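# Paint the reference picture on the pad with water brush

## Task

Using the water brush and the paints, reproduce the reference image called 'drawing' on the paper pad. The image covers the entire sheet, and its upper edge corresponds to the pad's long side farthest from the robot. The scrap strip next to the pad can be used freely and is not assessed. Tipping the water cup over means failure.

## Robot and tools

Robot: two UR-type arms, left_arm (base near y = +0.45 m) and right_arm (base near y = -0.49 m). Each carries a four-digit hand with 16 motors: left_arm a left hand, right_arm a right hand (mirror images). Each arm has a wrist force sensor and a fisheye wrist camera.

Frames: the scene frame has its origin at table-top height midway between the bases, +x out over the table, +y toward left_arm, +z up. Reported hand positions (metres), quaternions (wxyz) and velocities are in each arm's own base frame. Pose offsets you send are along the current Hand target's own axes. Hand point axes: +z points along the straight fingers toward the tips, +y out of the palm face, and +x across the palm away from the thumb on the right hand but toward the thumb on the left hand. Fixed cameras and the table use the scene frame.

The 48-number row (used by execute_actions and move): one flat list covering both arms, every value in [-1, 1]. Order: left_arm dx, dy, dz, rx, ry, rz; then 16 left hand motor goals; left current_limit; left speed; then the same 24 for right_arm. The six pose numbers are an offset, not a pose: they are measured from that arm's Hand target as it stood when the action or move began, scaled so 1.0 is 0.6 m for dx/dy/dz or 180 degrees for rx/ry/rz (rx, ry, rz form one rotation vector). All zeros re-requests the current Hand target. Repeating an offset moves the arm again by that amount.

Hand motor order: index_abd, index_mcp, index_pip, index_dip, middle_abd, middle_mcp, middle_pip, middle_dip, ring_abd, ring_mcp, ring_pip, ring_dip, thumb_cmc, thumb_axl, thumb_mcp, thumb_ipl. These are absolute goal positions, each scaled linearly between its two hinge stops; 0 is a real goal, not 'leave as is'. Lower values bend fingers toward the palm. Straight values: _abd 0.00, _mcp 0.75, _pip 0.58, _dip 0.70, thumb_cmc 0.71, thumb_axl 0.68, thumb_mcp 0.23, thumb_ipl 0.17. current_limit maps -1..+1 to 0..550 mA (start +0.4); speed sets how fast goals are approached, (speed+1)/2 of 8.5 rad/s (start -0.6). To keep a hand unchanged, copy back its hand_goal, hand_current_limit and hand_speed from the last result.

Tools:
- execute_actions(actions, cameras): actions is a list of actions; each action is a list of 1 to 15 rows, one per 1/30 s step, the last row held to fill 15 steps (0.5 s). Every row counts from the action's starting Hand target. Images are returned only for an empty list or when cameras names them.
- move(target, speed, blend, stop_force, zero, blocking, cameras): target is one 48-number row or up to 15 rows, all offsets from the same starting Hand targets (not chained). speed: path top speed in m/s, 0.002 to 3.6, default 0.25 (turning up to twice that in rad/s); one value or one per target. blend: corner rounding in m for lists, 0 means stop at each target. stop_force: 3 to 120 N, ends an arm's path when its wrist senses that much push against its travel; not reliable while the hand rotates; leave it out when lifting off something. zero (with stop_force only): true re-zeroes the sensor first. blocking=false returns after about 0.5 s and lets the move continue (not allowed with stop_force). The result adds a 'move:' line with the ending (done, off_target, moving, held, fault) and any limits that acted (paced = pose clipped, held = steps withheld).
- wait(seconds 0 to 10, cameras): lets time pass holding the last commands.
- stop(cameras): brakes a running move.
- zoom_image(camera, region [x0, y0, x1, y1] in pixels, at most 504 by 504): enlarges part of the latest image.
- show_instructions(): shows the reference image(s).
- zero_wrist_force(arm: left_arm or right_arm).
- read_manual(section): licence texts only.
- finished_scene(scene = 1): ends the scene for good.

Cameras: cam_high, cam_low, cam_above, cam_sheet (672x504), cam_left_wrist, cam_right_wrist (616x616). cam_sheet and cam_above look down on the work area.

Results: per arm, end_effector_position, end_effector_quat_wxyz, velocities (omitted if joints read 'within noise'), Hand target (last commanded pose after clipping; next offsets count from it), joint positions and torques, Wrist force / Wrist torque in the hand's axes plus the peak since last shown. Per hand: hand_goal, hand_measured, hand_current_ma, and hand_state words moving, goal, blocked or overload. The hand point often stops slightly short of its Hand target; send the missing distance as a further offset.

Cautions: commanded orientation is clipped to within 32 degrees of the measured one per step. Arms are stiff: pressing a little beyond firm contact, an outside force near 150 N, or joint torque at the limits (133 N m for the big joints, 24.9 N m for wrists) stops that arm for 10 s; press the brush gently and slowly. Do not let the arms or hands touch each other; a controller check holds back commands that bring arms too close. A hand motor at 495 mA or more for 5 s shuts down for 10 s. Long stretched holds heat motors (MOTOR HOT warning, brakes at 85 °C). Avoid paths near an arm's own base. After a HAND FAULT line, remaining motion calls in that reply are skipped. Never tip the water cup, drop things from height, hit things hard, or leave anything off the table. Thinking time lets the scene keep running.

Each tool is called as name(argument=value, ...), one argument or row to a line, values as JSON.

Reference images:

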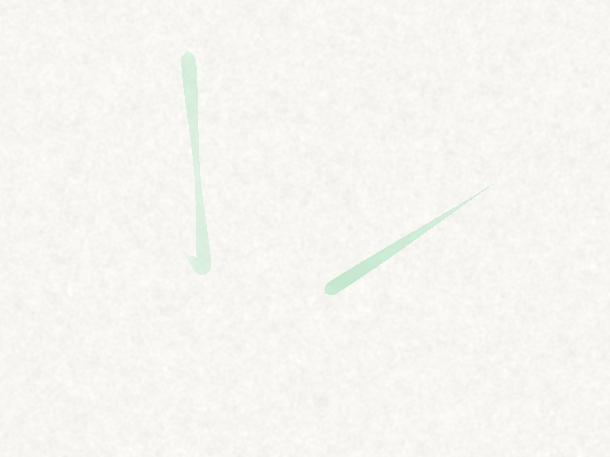

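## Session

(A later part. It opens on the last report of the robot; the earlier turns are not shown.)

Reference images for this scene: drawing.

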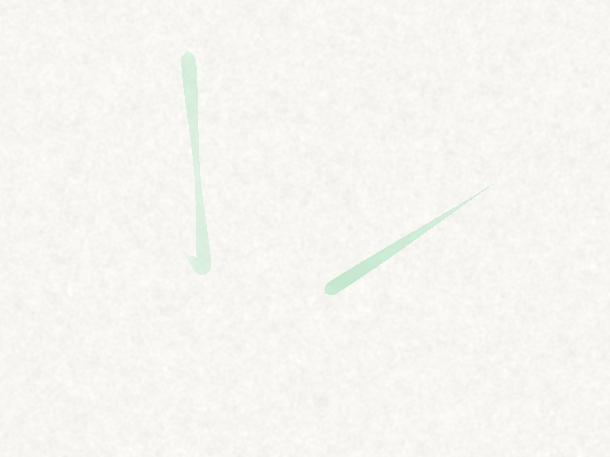

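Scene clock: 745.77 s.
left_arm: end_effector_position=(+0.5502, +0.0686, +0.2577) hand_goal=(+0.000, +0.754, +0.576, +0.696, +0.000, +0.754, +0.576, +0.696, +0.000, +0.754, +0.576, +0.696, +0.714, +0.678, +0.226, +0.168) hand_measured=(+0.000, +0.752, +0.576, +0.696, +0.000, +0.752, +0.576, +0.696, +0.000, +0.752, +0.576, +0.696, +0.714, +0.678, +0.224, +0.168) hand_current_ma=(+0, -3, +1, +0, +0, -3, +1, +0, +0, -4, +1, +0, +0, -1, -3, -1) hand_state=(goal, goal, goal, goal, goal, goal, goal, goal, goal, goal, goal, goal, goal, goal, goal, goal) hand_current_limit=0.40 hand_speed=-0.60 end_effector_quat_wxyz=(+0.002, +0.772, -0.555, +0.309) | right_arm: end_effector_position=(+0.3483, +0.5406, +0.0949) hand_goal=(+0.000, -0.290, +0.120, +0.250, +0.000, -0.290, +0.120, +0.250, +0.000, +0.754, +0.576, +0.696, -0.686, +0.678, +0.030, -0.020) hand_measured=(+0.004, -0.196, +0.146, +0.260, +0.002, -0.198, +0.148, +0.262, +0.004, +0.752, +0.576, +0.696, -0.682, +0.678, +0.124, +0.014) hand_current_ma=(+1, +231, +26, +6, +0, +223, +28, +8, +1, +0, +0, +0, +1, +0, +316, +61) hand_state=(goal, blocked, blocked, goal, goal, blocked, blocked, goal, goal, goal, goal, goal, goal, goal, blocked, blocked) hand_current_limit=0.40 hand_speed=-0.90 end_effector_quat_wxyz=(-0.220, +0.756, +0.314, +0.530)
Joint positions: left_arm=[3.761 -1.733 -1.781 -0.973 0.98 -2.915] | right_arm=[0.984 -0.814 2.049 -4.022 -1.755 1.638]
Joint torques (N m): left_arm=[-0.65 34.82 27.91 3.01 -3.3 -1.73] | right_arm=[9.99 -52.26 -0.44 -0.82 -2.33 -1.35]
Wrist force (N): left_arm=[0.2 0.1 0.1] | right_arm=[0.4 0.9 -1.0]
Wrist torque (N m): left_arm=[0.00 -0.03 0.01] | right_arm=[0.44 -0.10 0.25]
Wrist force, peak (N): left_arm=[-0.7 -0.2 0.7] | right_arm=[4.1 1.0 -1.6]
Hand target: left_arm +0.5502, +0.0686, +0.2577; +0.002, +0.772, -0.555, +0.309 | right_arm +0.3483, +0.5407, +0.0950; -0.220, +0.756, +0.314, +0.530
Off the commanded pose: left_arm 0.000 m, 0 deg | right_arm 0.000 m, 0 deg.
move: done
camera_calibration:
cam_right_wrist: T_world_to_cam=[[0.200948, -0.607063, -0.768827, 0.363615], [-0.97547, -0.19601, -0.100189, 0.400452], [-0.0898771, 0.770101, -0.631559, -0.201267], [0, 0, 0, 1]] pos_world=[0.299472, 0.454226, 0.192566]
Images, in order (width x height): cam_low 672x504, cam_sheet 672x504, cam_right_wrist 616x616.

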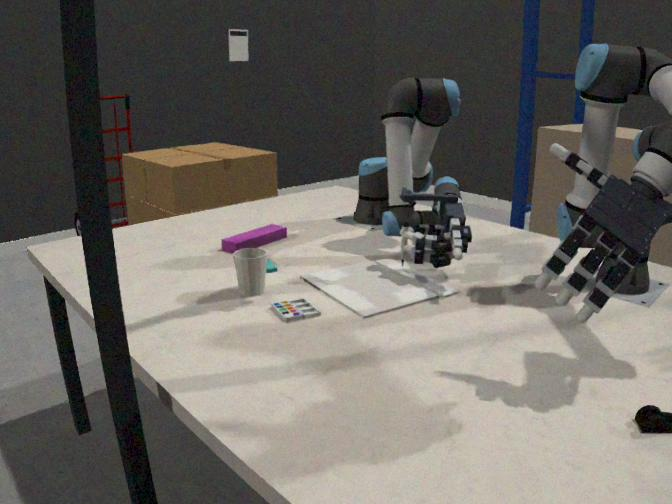

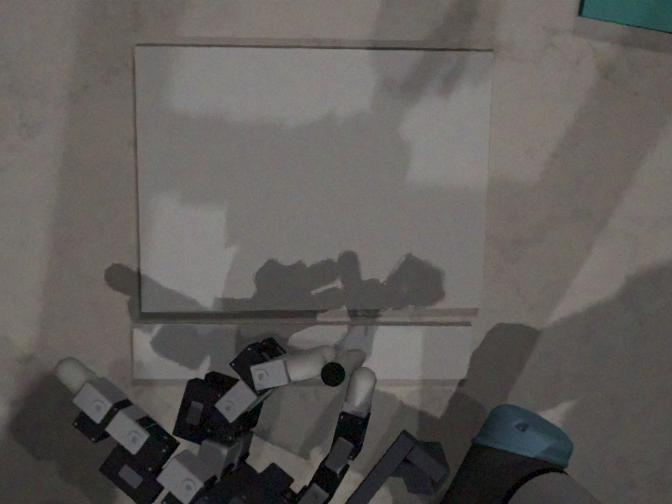

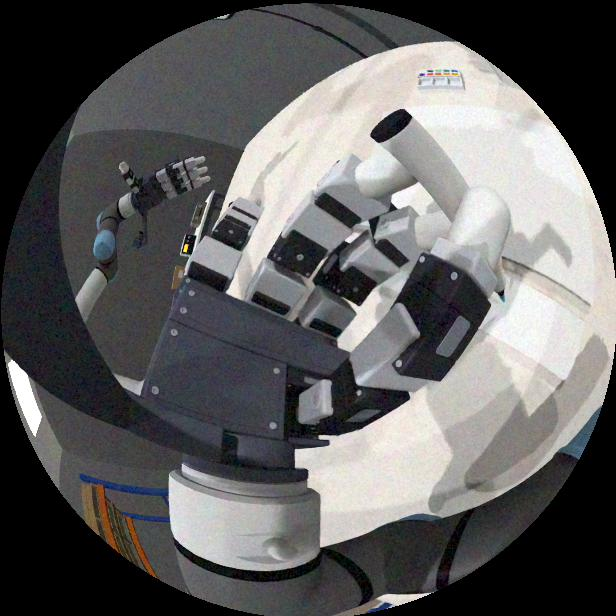

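move(
  target=[0,0,0,0,0,0,0,0.754,0.576,0.696,0,0.754,0.576,0.696,0,0.754,0.576,0.696,0.714,0.678,0.226,0.168,0.4,-0.6,0.08,0.28,-0.40,0,0,0,0,-0.29,0.12,0.25,0,-0.29,0.12,0.25,0,0.754,0.576,0.696,-0.686,0.678,0.03,-0.02,0.4,-0.9],
  speed=0.25,
  cameras=["cam_sheet","cam_above","cam_right_wrist"],
)

zoom_image(
  camera="cam_sheet",
  region=[120, 300, 300, 400],
)

zoom_image(
  camera="cam_sheet",
  region=[290, 300, 470, 400],
)

Scene clock: 758.73 s.
left_arm: end_effector_position=(+0.5502, +0.0686, +0.2577) hand_goal=(+0.000, +0.754, +0.576, +0.696, +0.000, +0.754, +0.576, +0.696, +0.000, +0.754, +0.576, +0.696, +0.714, +0.678, +0.226, +0.168) hand_measured=(+0.000, +0.752, +0.576, +0.696, +0.000, +0.752, +0.576, +0.696, +0.000, +0.752, +0.576, +0.696, +0.714, +0.678, +0.224, +0.168) hand_current_ma=(+0, -3, +1, +0, +0, -3, +1, +0, +0, -4, +1, +0, +0, -1, -3, -1) hand_state=(goal, goal, goal, goal, goal, goal, goal, goal, goal, goal, goal, goal, goal, goal, goal, goal) hand_current_limit=0.40 hand_speed=-0.60 end_effector_quat_wxyz=(+0.002, +0.772, -0.555, +0.309) | right_arm: end_effector_position=(+0.3198, +0.2739, +0.2222) hand_goal=(+0.000, -0.290, +0.120, +0.250, +0.000, -0.290, +0.120, +0.250, +0.000, +0.754, +0.576, +0.696, -0.686, +0.678, +0.030, -0.020) hand_measured=(+0.006, -0.196, +0.146, +0.260, +0.002, -0.198, +0.148, +0.262, +0.004, +0.752, +0.576, +0.696, -0.682, +0.678, +0.124, +0.014) hand_current_ma=(+1, +231, +26, +6, +0, +223, +28, +8, +1, +0, +0, +0, +1, +0, +316, +61) hand_state=(goal, blocked, blocked, goal, goal, blocked, blocked, goal, goal, goal, goal, goal, goal, goal, blocked, blocked) hand_current_limit=0.40 hand_speed=-0.90 end_effector_quat_wxyz=(-0.220, +0.756, +0.314, +0.530)
Joint positions: left_arm=[3.761 -1.733 -1.781 -0.973 0.98 -2.915] | right_arm=[0.369 -1.632 2.778 -3.909 -1.179 1.42]
Joint torques (N m): left_arm=[-0.1 36.21 28.49 3 -3.39 -1.72] | right_arm=[-11.74 -21.84 -1.88 -1.22 3.05 -3.3]
Wrist force (N): left_arm=[0.2 0.1 0.0] | right_arm=[0.8 0.9 -1.1]
Wrist torque (N m): left_arm=[0.00 -0.03 0.01] | right_arm=[0.46 -0.13 0.45]
Wrist force, peak (N): left_arm=[-0.6 0.4 0.2] | right_arm=[0.9 1.4 -2.0]
Hand target: left_arm +0.5502, +0.0686, +0.2577; +0.002, +0.772, -0.555, +0.309 | right_arm +0.3198, +0.2739, +0.2222; -0.220, +0.756, +0.314, +0.530
Off the commanded pose: left_arm 0.000 m, 0 deg | right_arm 0.000 m, 0 deg.
move: done
camera_calibration:
cam_right_wrist: T_world_to_cam=[[0.200877, -0.606984, -0.768907, 0.305263], [-0.975494, -0.195875, -0.100222, 0.33311], [-0.0897765, 0.770197, -0.631457, 0.0818133], [0, 0, 0, 1]] pos_world=[0.270971, 0.187526, 0.319766]
Images, in order (width x height): cam_above 672x504, cam_sheet 672x504, cam_right_wrist 616x616.

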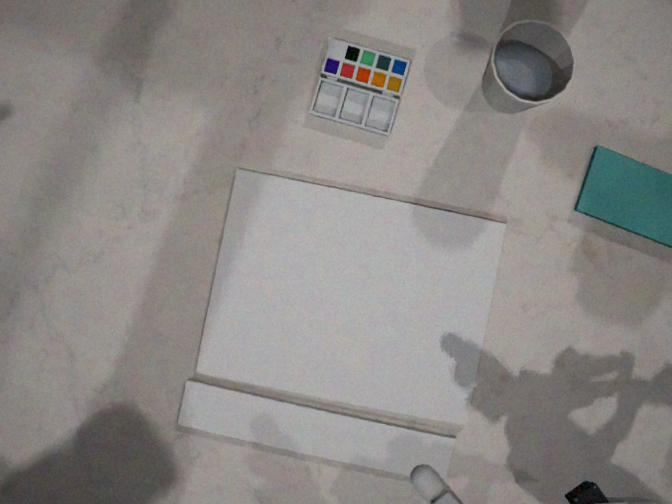

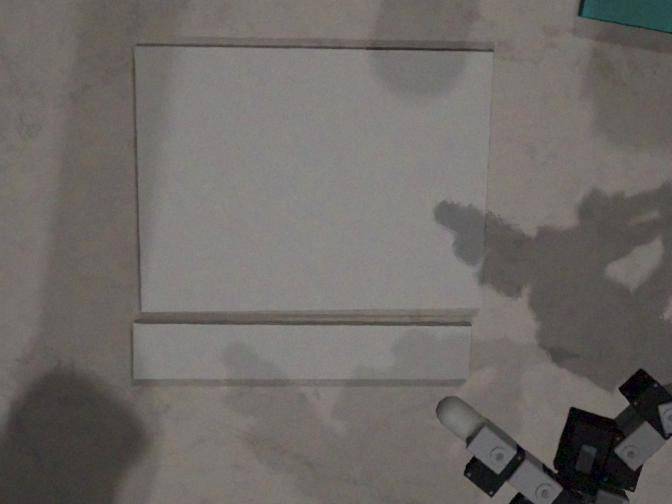

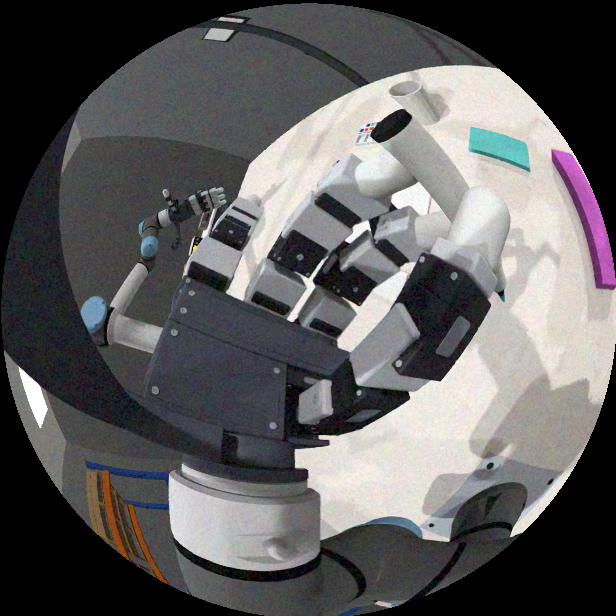

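Scaled by 2.800.

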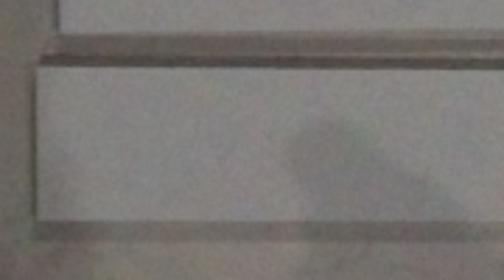

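Scaled by 2.800.

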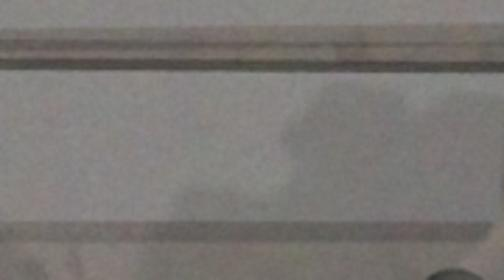

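zoom_image(
  camera="cam_above",
  region=[300, 20, 430, 150],
)

zoom_image(
  camera="cam_right_wrist",
  region=[456, 250, 556, 350],
)

Scaled by 3.877.

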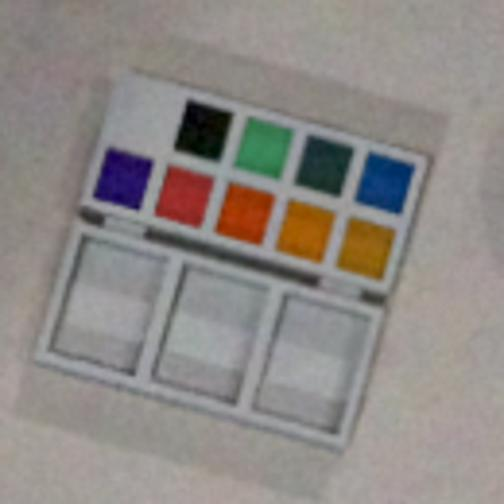

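Scaled by 5.040 from the camera's 616x616 image, which has a finer 880x880 frame.

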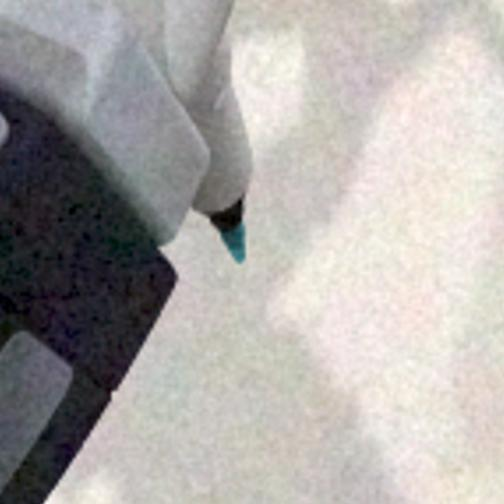

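move(
  target=[0,0,0,0,0,0,0,0.754,0.576,0.696,0,0.754,0.576,0.696,0,0.754,0.576,0.696,0.714,0.678,0.226,0.168,0.4,-0.6,0.2491,0.3629,0.5489,0,0.1111,0,0,-0.29,0.12,0.25,0,-0.29,0.12,0.25,0,0.754,0.576,0.696,-0.686,0.678,0.03,-0.02,0.4,-0.9],
  speed=0.25,
  cameras=["cam_right_wrist"],
)

zoom_image(
  camera="cam_right_wrist",
  region=[456, 240, 556, 340],
)

move(
  target=[
    [0,0,0,0,0,0,0,0.754,0.576,0.696,0,0.754,0.576,0.696,0,0.754,0.576,0.696,0.714,0.678,0.226,0.168,0.4,-0.6,-0.16,0,0,0,0,0,0,-0.29,0.12,0.25,0,-0.29,0.12,0.25,0,0.754,0.576,0.696,-0.686,0.678,0.03,-0.02,0.4,-0.9],
    [0,0,0,0,0,0,0,0.754,0.576,0.696,0,0.754,0.576,0.696,0,0.754,0.576,0.696,0.714,0.678,0.226,0.168,0.4,-0.6,-0.1755,0,0,0,0,0,0,-0.29,0.12,0.25,0,-0.29,0.12,0.25,0,0.754,0.576,0.696,-0.686,0.678,0.03,-0.02,0.4,-0.9],
  ],
  speed=[0.1,0.03],
  cameras=["cam_above","cam_right_wrist"],
)

zoom_image(
  camera="cam_right_wrist",
  region=[476, 270, 536, 330],
)

zoom_image(
  camera="cam_above",
  region=[460, 0, 620, 140],
)

Scene clock: 790.03 s.
left_arm: end_effector_position=(+0.5502, +0.0686, +0.2577) hand_goal=(+0.000, +0.754, +0.576, +0.696, +0.000, +0.754, +0.576, +0.696, +0.000, +0.754, +0.576, +0.696, +0.714, +0.678, +0.226, +0.168) hand_measured=(+0.000, +0.752, +0.576, +0.696, +0.000, +0.752, +0.576, +0.696, +0.000, +0.752, +0.576, +0.696, +0.714, +0.678, +0.224, +0.168) hand_current_ma=(+0, -3, +1, +0, +0, -3, +1, +0, +0, -4, +1, +0, +0, -1, -3, -1) hand_state=(goal, goal, goal, goal, goal, goal, goal, goal, goal, goal, goal, goal, goal, goal, goal, goal) hand_current_limit=0.40 hand_speed=-0.60 end_effector_quat_wxyz=(+0.002, +0.772, -0.555, +0.309) | right_arm: end_effector_position=(+0.7285, +0.3759, +0.2501) hand_goal=(+0.000, -0.290, +0.120, +0.250, +0.000, -0.290, +0.120, +0.250, +0.000, +0.754, +0.576, +0.696, -0.686, +0.678, +0.030, -0.020) hand_measured=(+0.006, -0.196, +0.146, +0.260, +0.002, -0.198, +0.148, +0.262, +0.004, +0.752, +0.576, +0.696, -0.682, +0.678, +0.124, +0.014) hand_current_ma=(+2, +231, +26, +6, +1, +223, +28, +8, +1, +0, +0, +0, +1, +0, +316, +61) hand_state=(goal, blocked, blocked, goal, goal, blocked, blocked, goal, goal, goal, goal, goal, goal, goal, blocked, blocked) hand_current_limit=0.40 hand_speed=-0.90 end_effector_quat_wxyz=(-0.271, +0.653, +0.271, +0.653)
Joint positions: left_arm=[3.761 -1.733 -1.781 -0.973 0.98 -2.915] | right_arm=[0.261 -0.793 1.634 -3.983 -1.044 1.571]
Joint torques (N m): left_arm=[0.44 34.86 27.58 3.04 -3.5 -1.57] | right_arm=[10.57 -34.05 -26.61 -0.21 -2.48 2.6]
Wrist force (N): left_arm=[-0.2 0.0 0.0] | right_arm=[0.6 0.3 -1.6]
Wrist torque (N m): left_arm=[0.00 0.02 -0.02] | right_arm=[0.31 -0.06 0.23]
Wrist force, peak (N): left_arm=[-0.5 0.2 0.5] | right_arm=[1.1 1.0 -1.7]
Hand target: left_arm +0.5502, +0.0686, +0.2577; +0.002, +0.772, -0.555, +0.309 | right_arm +0.7285, +0.3759, +0.2501; -0.271, +0.653, +0.271, +0.653
Off the commanded pose: left_arm 0.000 m, 0 deg | right_arm 0.000 m, 0 deg.
move: done
camera_calibration:
cam_right_wrist: T_world_to_cam=[[0.398661, -0.408323, -0.821183, 0.100837], [-0.916142, -0.136436, -0.37692, 0.758167], [0.0418665, 0.902584, -0.428473, -0.138754], [0, 0, 0, 1]] pos_world=[0.660198, 0.269852, 0.309122]
Images, in order (width x height): cam_right_wrist 616x616.

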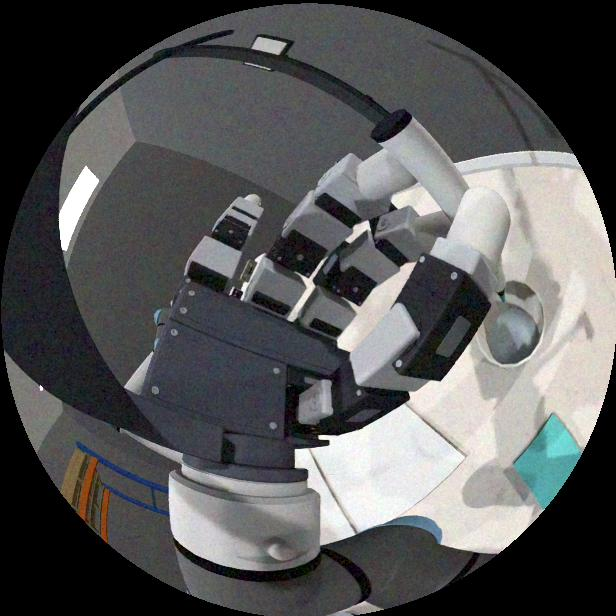

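Scaled by 5.040 from the camera's 616x616 image, which has a finer 880x880 frame.

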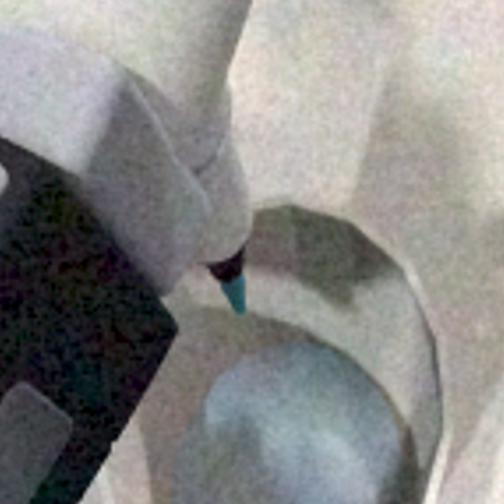

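Scene clock: 792.00 s.
left_arm: end_effector_position=(+0.5502, +0.0686, +0.2577) hand_goal=(+0.000, +0.754, +0.576, +0.696, +0.000, +0.754, +0.576, +0.696, +0.000, +0.754, +0.576, +0.696, +0.714, +0.678, +0.226, +0.168) hand_measured=(+0.000, +0.752, +0.576, +0.696, +0.000, +0.752, +0.576, +0.696, +0.000, +0.752, +0.576, +0.696, +0.714, +0.678, +0.224, +0.168) hand_current_ma=(+0, -3, +1, +0, +0, -3, +1, +0, +0, -4, +1, +0, +0, -1, -3, -1) hand_state=(goal, goal, goal, goal, goal, goal, goal, goal, goal, goal, goal, goal, goal, goal, goal, goal) hand_current_limit=0.40 hand_speed=-0.60 end_effector_quat_wxyz=(+0.002, +0.772, -0.555, +0.309) | right_arm: end_effector_position=(+0.7286, +0.3759, +0.1448) hand_goal=(+0.000, -0.290, +0.120, +0.250, +0.000, -0.290, +0.120, +0.250, +0.000, +0.754, +0.576, +0.696, -0.686, +0.678, +0.030, -0.020) hand_measured=(+0.006, -0.196, +0.146, +0.260, +0.002, -0.198, +0.148, +0.262, +0.004, +0.752, +0.576, +0.696, -0.682, +0.678, +0.124, +0.014) hand_current_ma=(+2, +231, +26, +6, +1, +223, +28, +8, +1, +0, +0, +0, +1, +0, +316, +61) hand_state=(goal, blocked, blocked, goal, goal, blocked, blocked, goal, goal, goal, goal, goal, goal, goal, blocked, blocked) hand_current_limit=0.40 hand_speed=-0.90 end_effector_quat_wxyz=(-0.271, +0.653, +0.271, +0.653)
Joint positions: left_arm=[3.761 -1.733 -1.781 -0.973 0.98 -2.915] | right_arm=[0.261 -0.594 1.607 -4.155 -1.044 1.571]
Joint torques (N m): left_arm=[0.27 36.49 27.49 3.26 -3.3 -1.78] | right_arm=[1.28 -37.71 -23.64 -3.29 0.16 2.72]
Wrist force (N): left_arm=[0.0 -0.1 0.1] | right_arm=[0.7 0.2 -1.4]
Wrist torque (N m): left_arm=[-0.03 0.00 -0.01] | right_arm=[0.28 -0.09 0.24]
Wrist force, peak (N): left_arm=[-0.5 -0.1 0.7] | right_arm=[1.4 0.9 -1.8]
Hand target: left_arm +0.5502, +0.0686, +0.2577; +0.002, +0.772, -0.555, +0.309 | right_arm +0.7286, +0.3759, +0.1448; -0.271, +0.653, +0.271, +0.653
Off the commanded pose: left_arm 0.000 m, 0 deg | right_arm 0.000 m, 0 deg.
move: done
camera_calibration:
cam_right_wrist: T_world_to_cam=[[0.398661, -0.408323, -0.821183, 0.0144898], [-0.916142, -0.136436, -0.37692, 0.718528], [0.0418665, 0.902584, -0.428473, -0.183919], [0, 0, 0, 1]] pos_world=[0.660198, 0.269952, 0.203922]
Images, in order (width x height): cam_above 672x504, cam_right_wrist 616x616.

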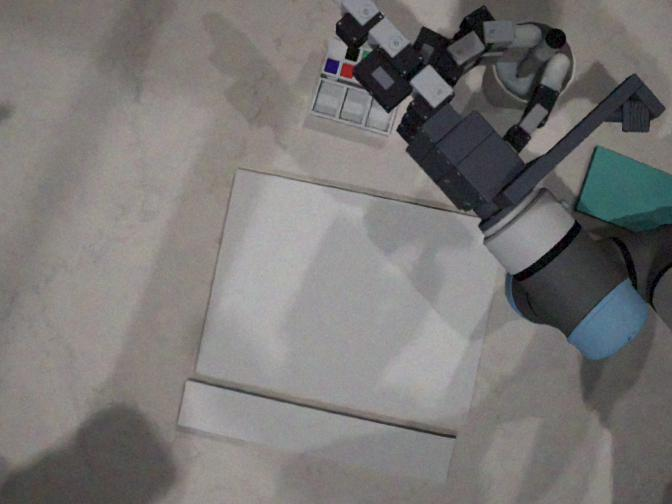

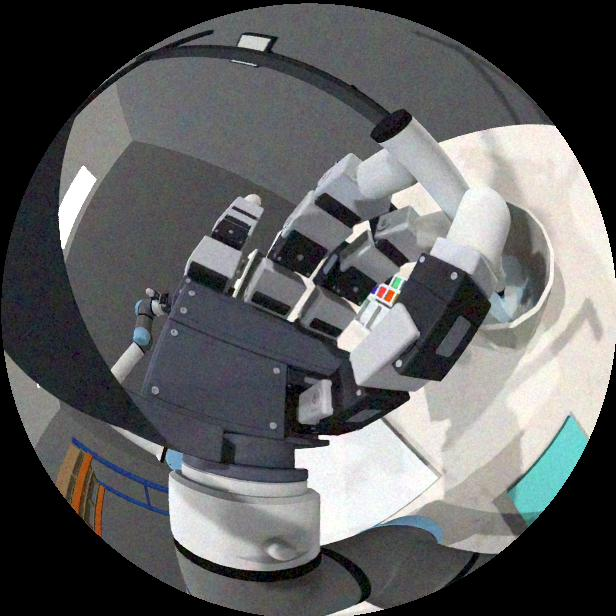

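Scaled by 8.400 from the camera's 616x616 image, which has a finer 880x880 frame.

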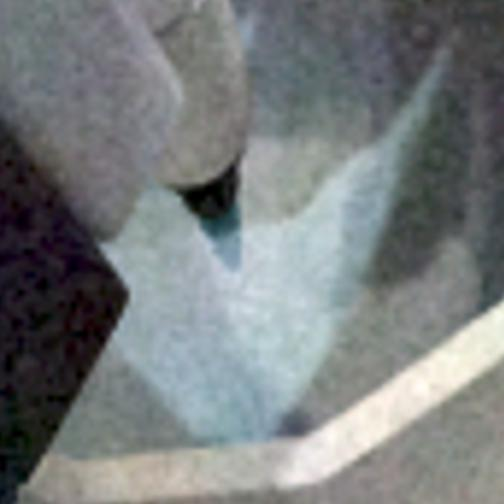

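Scaled by 3.150.

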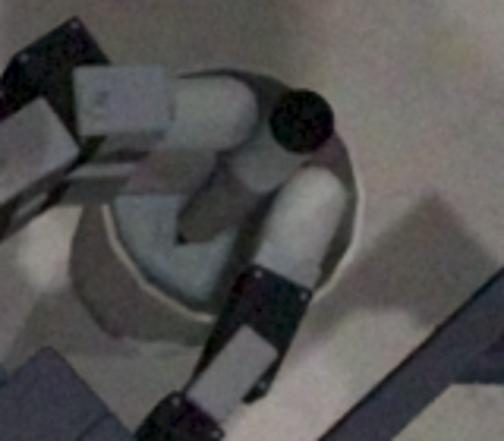

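move(
  target=[0,0,0,0,0,0,0,0.754,0.576,0.696,0,0.754,0.576,0.696,0,0.754,0.576,0.696,0.714,0.678,0.226,0.168,0.4,-0.6,0.1755,0,0,0,0,0,0,-0.29,0.12,0.25,0,-0.29,0.12,0.25,0,0.754,0.576,0.696,-0.686,0.678,0.03,-0.02,0.4,-0.9],
  speed=0.1,
  cameras=["cam_right_wrist"],
)

zoom_image(
  camera="cam_right_wrist",
  region=[476, 270, 536, 330],
)

Scene clock: 797.77 s.
left_arm: end_effector_position=(+0.5502, +0.0686, +0.2577) hand_goal=(+0.000, +0.754, +0.576, +0.696, +0.000, +0.754, +0.576, +0.696, +0.000, +0.754, +0.576, +0.696, +0.714, +0.678, +0.226, +0.168) hand_measured=(+0.000, +0.752, +0.576, +0.696, +0.000, +0.752, +0.576, +0.696, +0.000, +0.752, +0.576, +0.696, +0.714, +0.678, +0.224, +0.168) hand_current_ma=(+0, -3, +1, +0, +0, -3, +1, +0, +0, -4, +1, +0, +0, -1, -3, -1) hand_state=(goal, goal, goal, goal, goal, goal, goal, goal, goal, goal, goal, goal, goal, goal, goal, goal) hand_current_limit=0.40 hand_speed=-0.60 end_effector_quat_wxyz=(+0.002, +0.772, -0.555, +0.309) | right_arm: end_effector_position=(+0.7285, +0.3759, +0.2500) hand_goal=(+0.000, -0.290, +0.120, +0.250, +0.000, -0.290, +0.120, +0.250, +0.000, +0.754, +0.576, +0.696, -0.686, +0.678, +0.030, -0.020) hand_measured=(+0.006, -0.196, +0.146, +0.260, +0.004, -0.198, +0.148, +0.262, +0.004, +0.752, +0.576, +0.696, -0.682, +0.678, +0.124, +0.014) hand_current_ma=(+2, +231, +26, +6, +1, +223, +28, +8, +1, +0, +0, +0, +1, +0, +316, +61) hand_state=(goal, blocked, blocked, goal, goal, blocked, blocked, goal, goal, goal, goal, goal, goal, goal, blocked, blocked) hand_current_limit=0.40 hand_speed=-0.90 end_effector_quat_wxyz=(-0.271, +0.653, +0.271, +0.653)
Joint positions: left_arm=[3.761 -1.733 -1.781 -0.973 0.98 -2.915] | right_arm=[0.261 -0.793 1.634 -3.983 -1.044 1.571]
Joint torques (N m): left_arm=[-0.33 35.72 28.51 3.29 -3.31 -1.58] | right_arm=[2.97 -59.39 -26.69 -0.29 -0.18 -2.78]
Wrist force (N): left_arm=[-0.3 -0.1 0.2] | right_arm=[0.8 0.7 -1.5]
Wrist torque (N m): left_arm=[-0.03 0.03 -0.02] | right_arm=[0.35 -0.10 0.26]
Wrist force, peak (N): left_arm=[-0.6 0.3 0.5] | right_arm=[1.4 0.3 -2.1]
Hand target: left_arm +0.5502, +0.0686, +0.2577; +0.002, +0.772, -0.555, +0.309 | right_arm +0.7285, +0.3759, +0.2501; -0.271, +0.653, +0.271, +0.653
Off the commanded pose: left_arm 0.000 m, 0 deg | right_arm 0.000 m, 0 deg.
move: done
camera_calibration:
cam_right_wrist: T_world_to_cam=[[0.398516, -0.408235, -0.821297, 0.100904], [-0.916206, -0.136322, -0.376807, 0.758118], [0.0418654, 0.902641, -0.428354, -0.138939], [0, 0, 0, 1]] pos_world=[0.660197, 0.269952, 0.309022]
Images, in order (width x height): cam_right_wrist 616x616.

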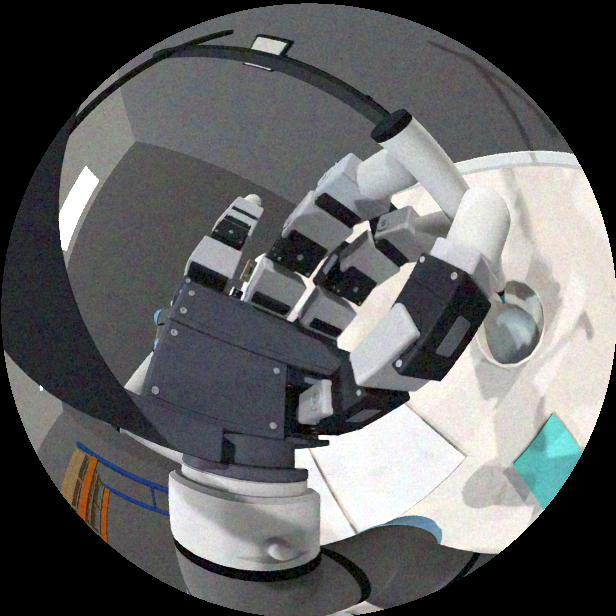

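Scaled by 8.400 from the camera's 616x616 image, which has a finer 880x880 frame.

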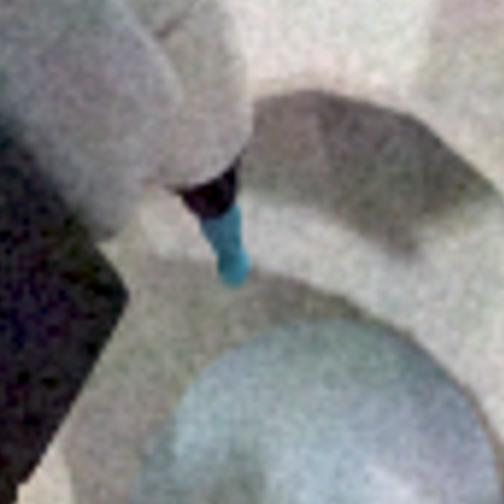

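move(
  target=[0,0,0,0,0,0,0,0.754,0.576,0.696,0,0.754,0.576,0.696,0,0.754,0.576,0.696,0.714,0.678,0.226,0.168,0.4,-0.6,-0.153,-0.1635,0.2636,0,-0.1111,0,0,-0.29,0.12,0.25,0,-0.29,0.12,0.25,0,0.754,0.576,0.696,-0.686,0.678,0.03,-0.02,0.4,-0.9],
  speed=0.25,
  cameras=[],
)

move(
  target=[
    [0,0,0,0,0,0,0,0.754,0.576,0.696,0,0.754,0.576,0.696,0,0.754,0.576,0.696,0.714,0.678,0.226,0.168,0.4,-0.6,-0.1111,0,0.0457,0,0,0,0,-0.29,0.12,0.25,0,-0.29,0.12,0.25,0,0.754,0.576,0.696,-0.686,0.678,0.03,-0.02,0.4,-0.9],
    [0,0,0,0,0,0,0,0.754,0.576,0.696,0,0.754,0.576,0.696,0,0.754,0.576,0.696,0.714,0.678,0.226,0.168,0.4,-0.6,-0.1111,0.006,0.0457,0,0,0,0,-0.29,0.12,0.25,0,-0.29,0.12,0.25,0,0.754,0.576,0.696,-0.686,0.678,0.03,-0.02,0.4,-0.9],
    [0,0,0,0,0,0,0,0.754,0.576,0.696,0,0.754,0.576,0.696,0,0.754,0.576,0.696,0.714,0.678,0.226,0.168,0.4,-0.6,-0.1094,0,0.0504,0,0,0,0,-0.29,0.12,0.25,0,-0.29,0.12,0.25,0,0.754,0.576,0.696,-0.686,0.678,0.03,-0.02,0.4,-0.9],
    [0,0,0,0,0,0,0,0.754,0.576,0.696,0,0.754,0.576,0.696,0,0.754,0.576,0.696,0.714,0.678,0.226,0.168,0.4,-0.6,-0.1111,-0.006,0.0457,0,0,0,0,-0.29,0.12,0.25,0,-0.29,0.12,0.25,0,0.754,0.576,0.696,-0.686,0.678,0.03,-0.02,0.4,-0.9],
    [0,0,0,0,0,0,0,0.754,0.576,0.696,0,0.754,0.576,0.696,0,0.754,0.576,0.696,0.714,0.678,0.226,0.168,0.4,-0.6,-0.1128,0,0.0410,0,0,0,0,-0.29,0.12,0.25,0,-0.29,0.12,0.25,0,0.754,0.576,0.696,-0.686,0.678,0.03,-0.02,0.4,-0.9],
    [0,0,0,0,0,0,0,0.754,0.576,0.696,0,0.754,0.576,0.696,0,0.754,0.576,0.696,0.714,0.678,0.226,0.168,0.4,-0.6,-0.1111,0,0.0457,0,0,0,0,-0.29,0.12,0.25,0,-0.29,0.12,0.25,0,0.754,0.576,0.696,-0.686,0.678,0.03,-0.02,0.4,-0.9],
  ],
  speed=[0.1,0.02,0.02,0.02,0.02,0.02],
  cameras=["cam_right_wrist"],
)

zoom_image(
  camera="cam_right_wrist",
  region=[476, 270, 536, 330],
)

move(
  target=[0,0,0,0,0,0,0,0.754,0.576,0.696,0,0.754,0.576,0.696,0,0.754,0.576,0.696,0.714,0.678,0.226,0.168,0.4,-0.6,0.0548,0,-0.02,0,0,0,0,-0.29,0.12,0.25,0,-0.29,0.12,0.25,0,0.754,0.576,0.696,-0.686,0.678,0.03,-0.02,0.4,-0.9],
  speed=0.05,
  cameras=["cam_right_wrist"],
)

zoom_image(
  camera="cam_right_wrist",
  region=[476, 270, 536, 330],
)

Scene clock: 813.20 s.
left_arm: end_effector_position=(+0.5502, +0.0686, +0.2577) hand_goal=(+0.000, +0.754, +0.576, +0.696, +0.000, +0.754, +0.576, +0.696, +0.000, +0.754, +0.576, +0.696, +0.714, +0.678, +0.226, +0.168) hand_measured=(+0.000, +0.752, +0.576, +0.696, +0.000, +0.752, +0.576, +0.696, +0.000, +0.752, +0.576, +0.696, +0.714, +0.678, +0.224, +0.168) hand_current_ma=(+0, -3, +1, +0, +0, -3, +1, +0, +0, -4, +1, +0, +0, -1, -3, -1) hand_state=(goal, goal, goal, goal, goal, goal, goal, goal, goal, goal, goal, goal, goal, goal, goal, goal) hand_current_limit=0.40 hand_speed=-0.60 end_effector_quat_wxyz=(+0.002, +0.772, -0.555, +0.309) | right_arm: end_effector_position=(+0.7706, +0.5572, +0.1583) hand_goal=(+0.000, -0.290, +0.120, +0.250, +0.000, -0.290, +0.120, +0.250, +0.000, +0.754, +0.576, +0.696, -0.686, +0.678, +0.030, -0.020) hand_measured=(+0.006, -0.196, +0.146, +0.260, +0.004, -0.198, +0.148, +0.262, +0.004, +0.752, +0.576, +0.696, -0.682, +0.678, +0.124, +0.014) hand_current_ma=(+2, +231, +26, +6, +1, +223, +28, +8, +1, +0, +0, +0, +1, +0, +316, +61) hand_state=(goal, blocked, blocked, goal, goal, blocked, blocked, goal, goal, goal, goal, goal, goal, goal, blocked, blocked) hand_current_limit=0.40 hand_speed=-0.90 end_effector_quat_wxyz=(-0.220, +0.756, +0.314, +0.530)
Joint positions: left_arm=[3.761 -1.733 -1.781 -0.973 0.98 -2.915] | right_arm=[0.512 -0.552 1.149 -3.377 -1.312 1.474]
Joint torques (N m): left_arm=[-0.01 35.63 27.72 3.28 -3.61 -1.4] | right_arm=[10.88 -45 -31.26 -1.08 -2.41 2.76]
Wrist force (N): left_arm=[0.1 -0.2 0.2] | right_arm=[0.8 0.4 -1.1]
Wrist torque (N m): left_arm=[-0.05 -0.02 0.02] | right_arm=[0.39 -0.15 0.38]
Wrist force, peak (N): left_arm=[-0.1 0.5 0.6] | right_arm=[1.3 1.5 -2.9]
Hand target: left_arm +0.5502, +0.0686, +0.2577; +0.002, +0.772, -0.555, +0.309 | right_arm +0.7706, +0.5572, +0.1583; -0.220, +0.756, +0.314, +0.530
Off the commanded pose: left_arm 0.000 m, 0 deg | right_arm 0.000 m, 0 deg.
move: done
No camera images: "cameras" was empty.

Scene clock: 816.43 s.
left_arm: end_effector_position=(+0.5502, +0.0686, +0.2577) hand_goal=(+0.000, +0.754, +0.576, +0.696, +0.000, +0.754, +0.576, +0.696, +0.000, +0.754, +0.576, +0.696, +0.714, +0.678, +0.226, +0.168) hand_measured=(+0.000, +0.752, +0.576, +0.696, +0.000, +0.752, +0.576, +0.696, +0.000, +0.752, +0.576, +0.696, +0.714, +0.678, +0.224, +0.168) hand_current_ma=(+0, -3, +1, +0, +0, -3, +1, +0, +0, -4, +1, +0, +0, -1, -3, -1) hand_state=(goal, goal, goal, goal, goal, goal, goal, goal, goal, goal, goal, goal, goal, goal, goal, goal) hand_current_limit=0.40 hand_speed=-0.60 end_effector_quat_wxyz=(+0.002, +0.772, -0.555, +0.309) | right_arm: end_effector_position=(+0.7727, +0.5593, +0.0863) hand_goal=(+0.000, -0.290, +0.120, +0.250, +0.000, -0.290, +0.120, +0.250, +0.000, +0.754, +0.576, +0.696, -0.686, +0.678, +0.030, -0.020) hand_measured=(+0.006, -0.196, +0.146, +0.260, +0.004, -0.198, +0.148, +0.262, +0.004, +0.752, +0.576, +0.696, -0.682, +0.678, +0.124, +0.014) hand_current_ma=(+2, +231, +26, +6, +1, +223, +28, +8, +1, +0, +0, +0, +1, +0, +316, +61) hand_state=(goal, blocked, blocked, goal, goal, blocked, blocked, goal, goal, goal, goal, goal, goal, goal, blocked, blocked) hand_current_limit=0.40 hand_speed=-0.90 end_effector_quat_wxyz=(-0.220, +0.756, +0.314, +0.530)
Joint positions: left_arm=[3.761 -1.733 -1.781 -0.973 0.98 -2.915] | right_arm=[0.513 -0.434 1.119 -3.466 -1.313 1.475]
Joint torques (N m): left_arm=[-0.49 35.69 28.14 3.3 -3.2 -1.89] | right_arm=[10.92 -46.37 -30.03 -1.19 -2.45 2.66]
Wrist force (N): left_arm=[-0.4 0.0 0.0] | right_arm=[0.6 0.3 -1.3]
Wrist torque (N m): left_arm=[0.00 0.04 -0.04] | right_arm=[0.41 -0.10 0.43]
Wrist force, peak (N): left_arm=[-0.2 0.1 0.7] | right_arm=[1.3 0.1 -1.6]
Hand target: left_arm +0.5502, +0.0686, +0.2577; +0.002, +0.772, -0.555, +0.309 | right_arm +0.7727, +0.5593, +0.0863; -0.220, +0.756, +0.314, +0.530
Off the commanded pose: left_arm 0.000 m, 0 deg | right_arm 0.000 m, 0 deg.
move: done
camera_calibration:
cam_right_wrist: T_world_to_cam=[[0.200881, -0.607016, -0.768881, 0.283109], [-0.975483, -0.195966, -0.100148, 0.817226], [-0.0898831, 0.770149, -0.6315, -0.182985], [0, 0, 0, 1]] pos_world=[0.723872, 0.472926, 0.183966]
Images, in order (width x height): cam_right_wrist 616x616.

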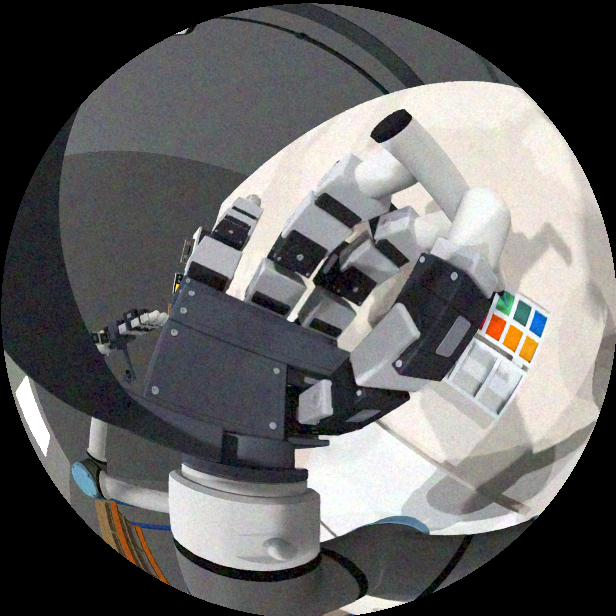

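Scaled by 8.400 from the camera's 616x616 image, which has a finer 880x880 frame.

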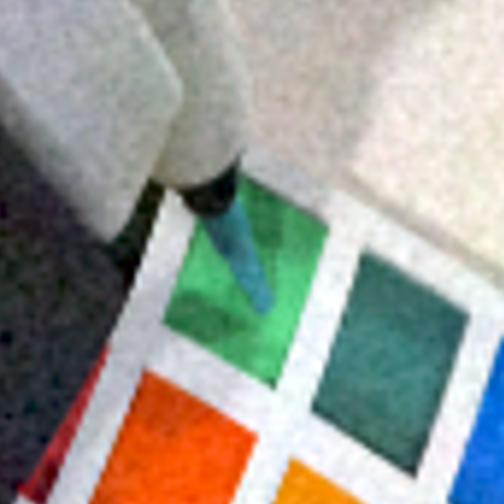

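Scene clock: 817.50 s.
left_arm: end_effector_position=(+0.5502, +0.0686, +0.2577) hand_goal=(+0.000, +0.754, +0.576, +0.696, +0.000, +0.754, +0.576, +0.696, +0.000, +0.754, +0.576, +0.696, +0.714, +0.678, +0.226, +0.168) hand_measured=(+0.000, +0.752, +0.576, +0.696, +0.000, +0.752, +0.576, +0.696, +0.000, +0.752, +0.576, +0.696, +0.714, +0.678, +0.224, +0.168) hand_current_ma=(+0, -3, +1, +0, +0, -3, +1, +0, +0, -4, +1, +0, +0, -1, -3, -1) hand_state=(goal, goal, goal, goal, goal, goal, goal, goal, goal, goal, goal, goal, goal, goal, goal, goal) hand_current_limit=0.40 hand_speed=-0.60 end_effector_quat_wxyz=(+0.002, +0.772, -0.555, +0.309) | right_arm: end_effector_position=(+0.7727, +0.5593, +0.1212) hand_goal=(+0.000, -0.290, +0.120, +0.250, +0.000, -0.290, +0.120, +0.250, +0.000, +0.754, +0.576, +0.696, -0.686, +0.678, +0.030, -0.020) hand_measured=(+0.006, -0.196, +0.146, +0.260, +0.004, -0.198, +0.148, +0.262, +0.004, +0.752, +0.576, +0.696, -0.682, +0.678, +0.124, +0.014) hand_current_ma=(+2, +231, +26, +6, +1, +223, +28, +8, +1, +0, +0, +0, +1, +0, +316, +61) hand_state=(goal, blocked, blocked, goal, goal, blocked, blocked, goal, goal, goal, goal, goal, goal, goal, blocked, blocked) hand_current_limit=0.40 hand_speed=-0.90 end_effector_quat_wxyz=(-0.220, +0.756, +0.314, +0.530)
Joint positions: left_arm=[3.761 -1.733 -1.781 -0.973 0.98 -2.915] | right_arm=[0.513 -0.49 1.131 -3.422 -1.313 1.475]
Joint torques (N m): left_arm=[-0.84 35.25 28.38 3.27 -3.15 -1.49] | right_arm=[9.18 -71.31 -10.41 -1.44 -1.91 2.33]
Wrist force (N): left_arm=[-0.1 -0.1 0.2] | right_arm=[1.0 0.4 -1.0]
Wrist torque (N m): left_arm=[-0.04 0.01 -0.02] | right_arm=[0.42 -0.16 0.46]
Wrist force, peak (N): left_arm=[0.2 0.3 0.5] | right_arm=[1.4 0.4 -1.3]
Hand target: left_arm +0.5502, +0.0686, +0.2577; +0.002, +0.772, -0.555, +0.309 | right_arm +0.7727, +0.5593, +0.1213; -0.220, +0.756, +0.314, +0.530
Off the commanded pose: left_arm 0.000 m, 0 deg | right_arm 0.000 m, 0 deg.
move: done
camera_calibration:
cam_right_wrist: T_world_to_cam=[[0.200806, -0.607031, -0.768889, 0.310006], [-0.975499, -0.195919, -0.100089, 0.820697], [-0.0898829, 0.770149, -0.6315, -0.160946], [0, 0, 0, 1]] pos_world=[0.723871, 0.472926, 0.218866]
Images, in order (width x height): cam_right_wrist 616x616.

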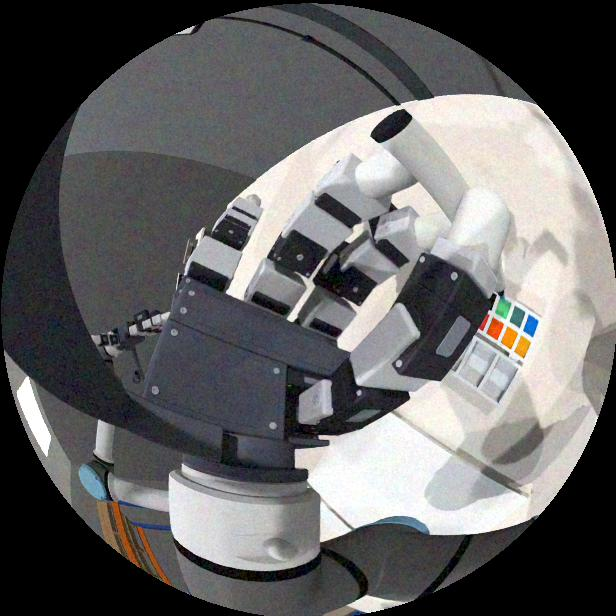

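Scaled by 8.400 from the camera's 616x616 image, which has a finer 880x880 frame.

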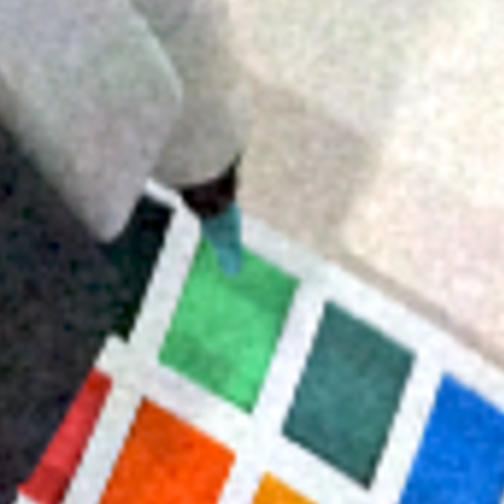

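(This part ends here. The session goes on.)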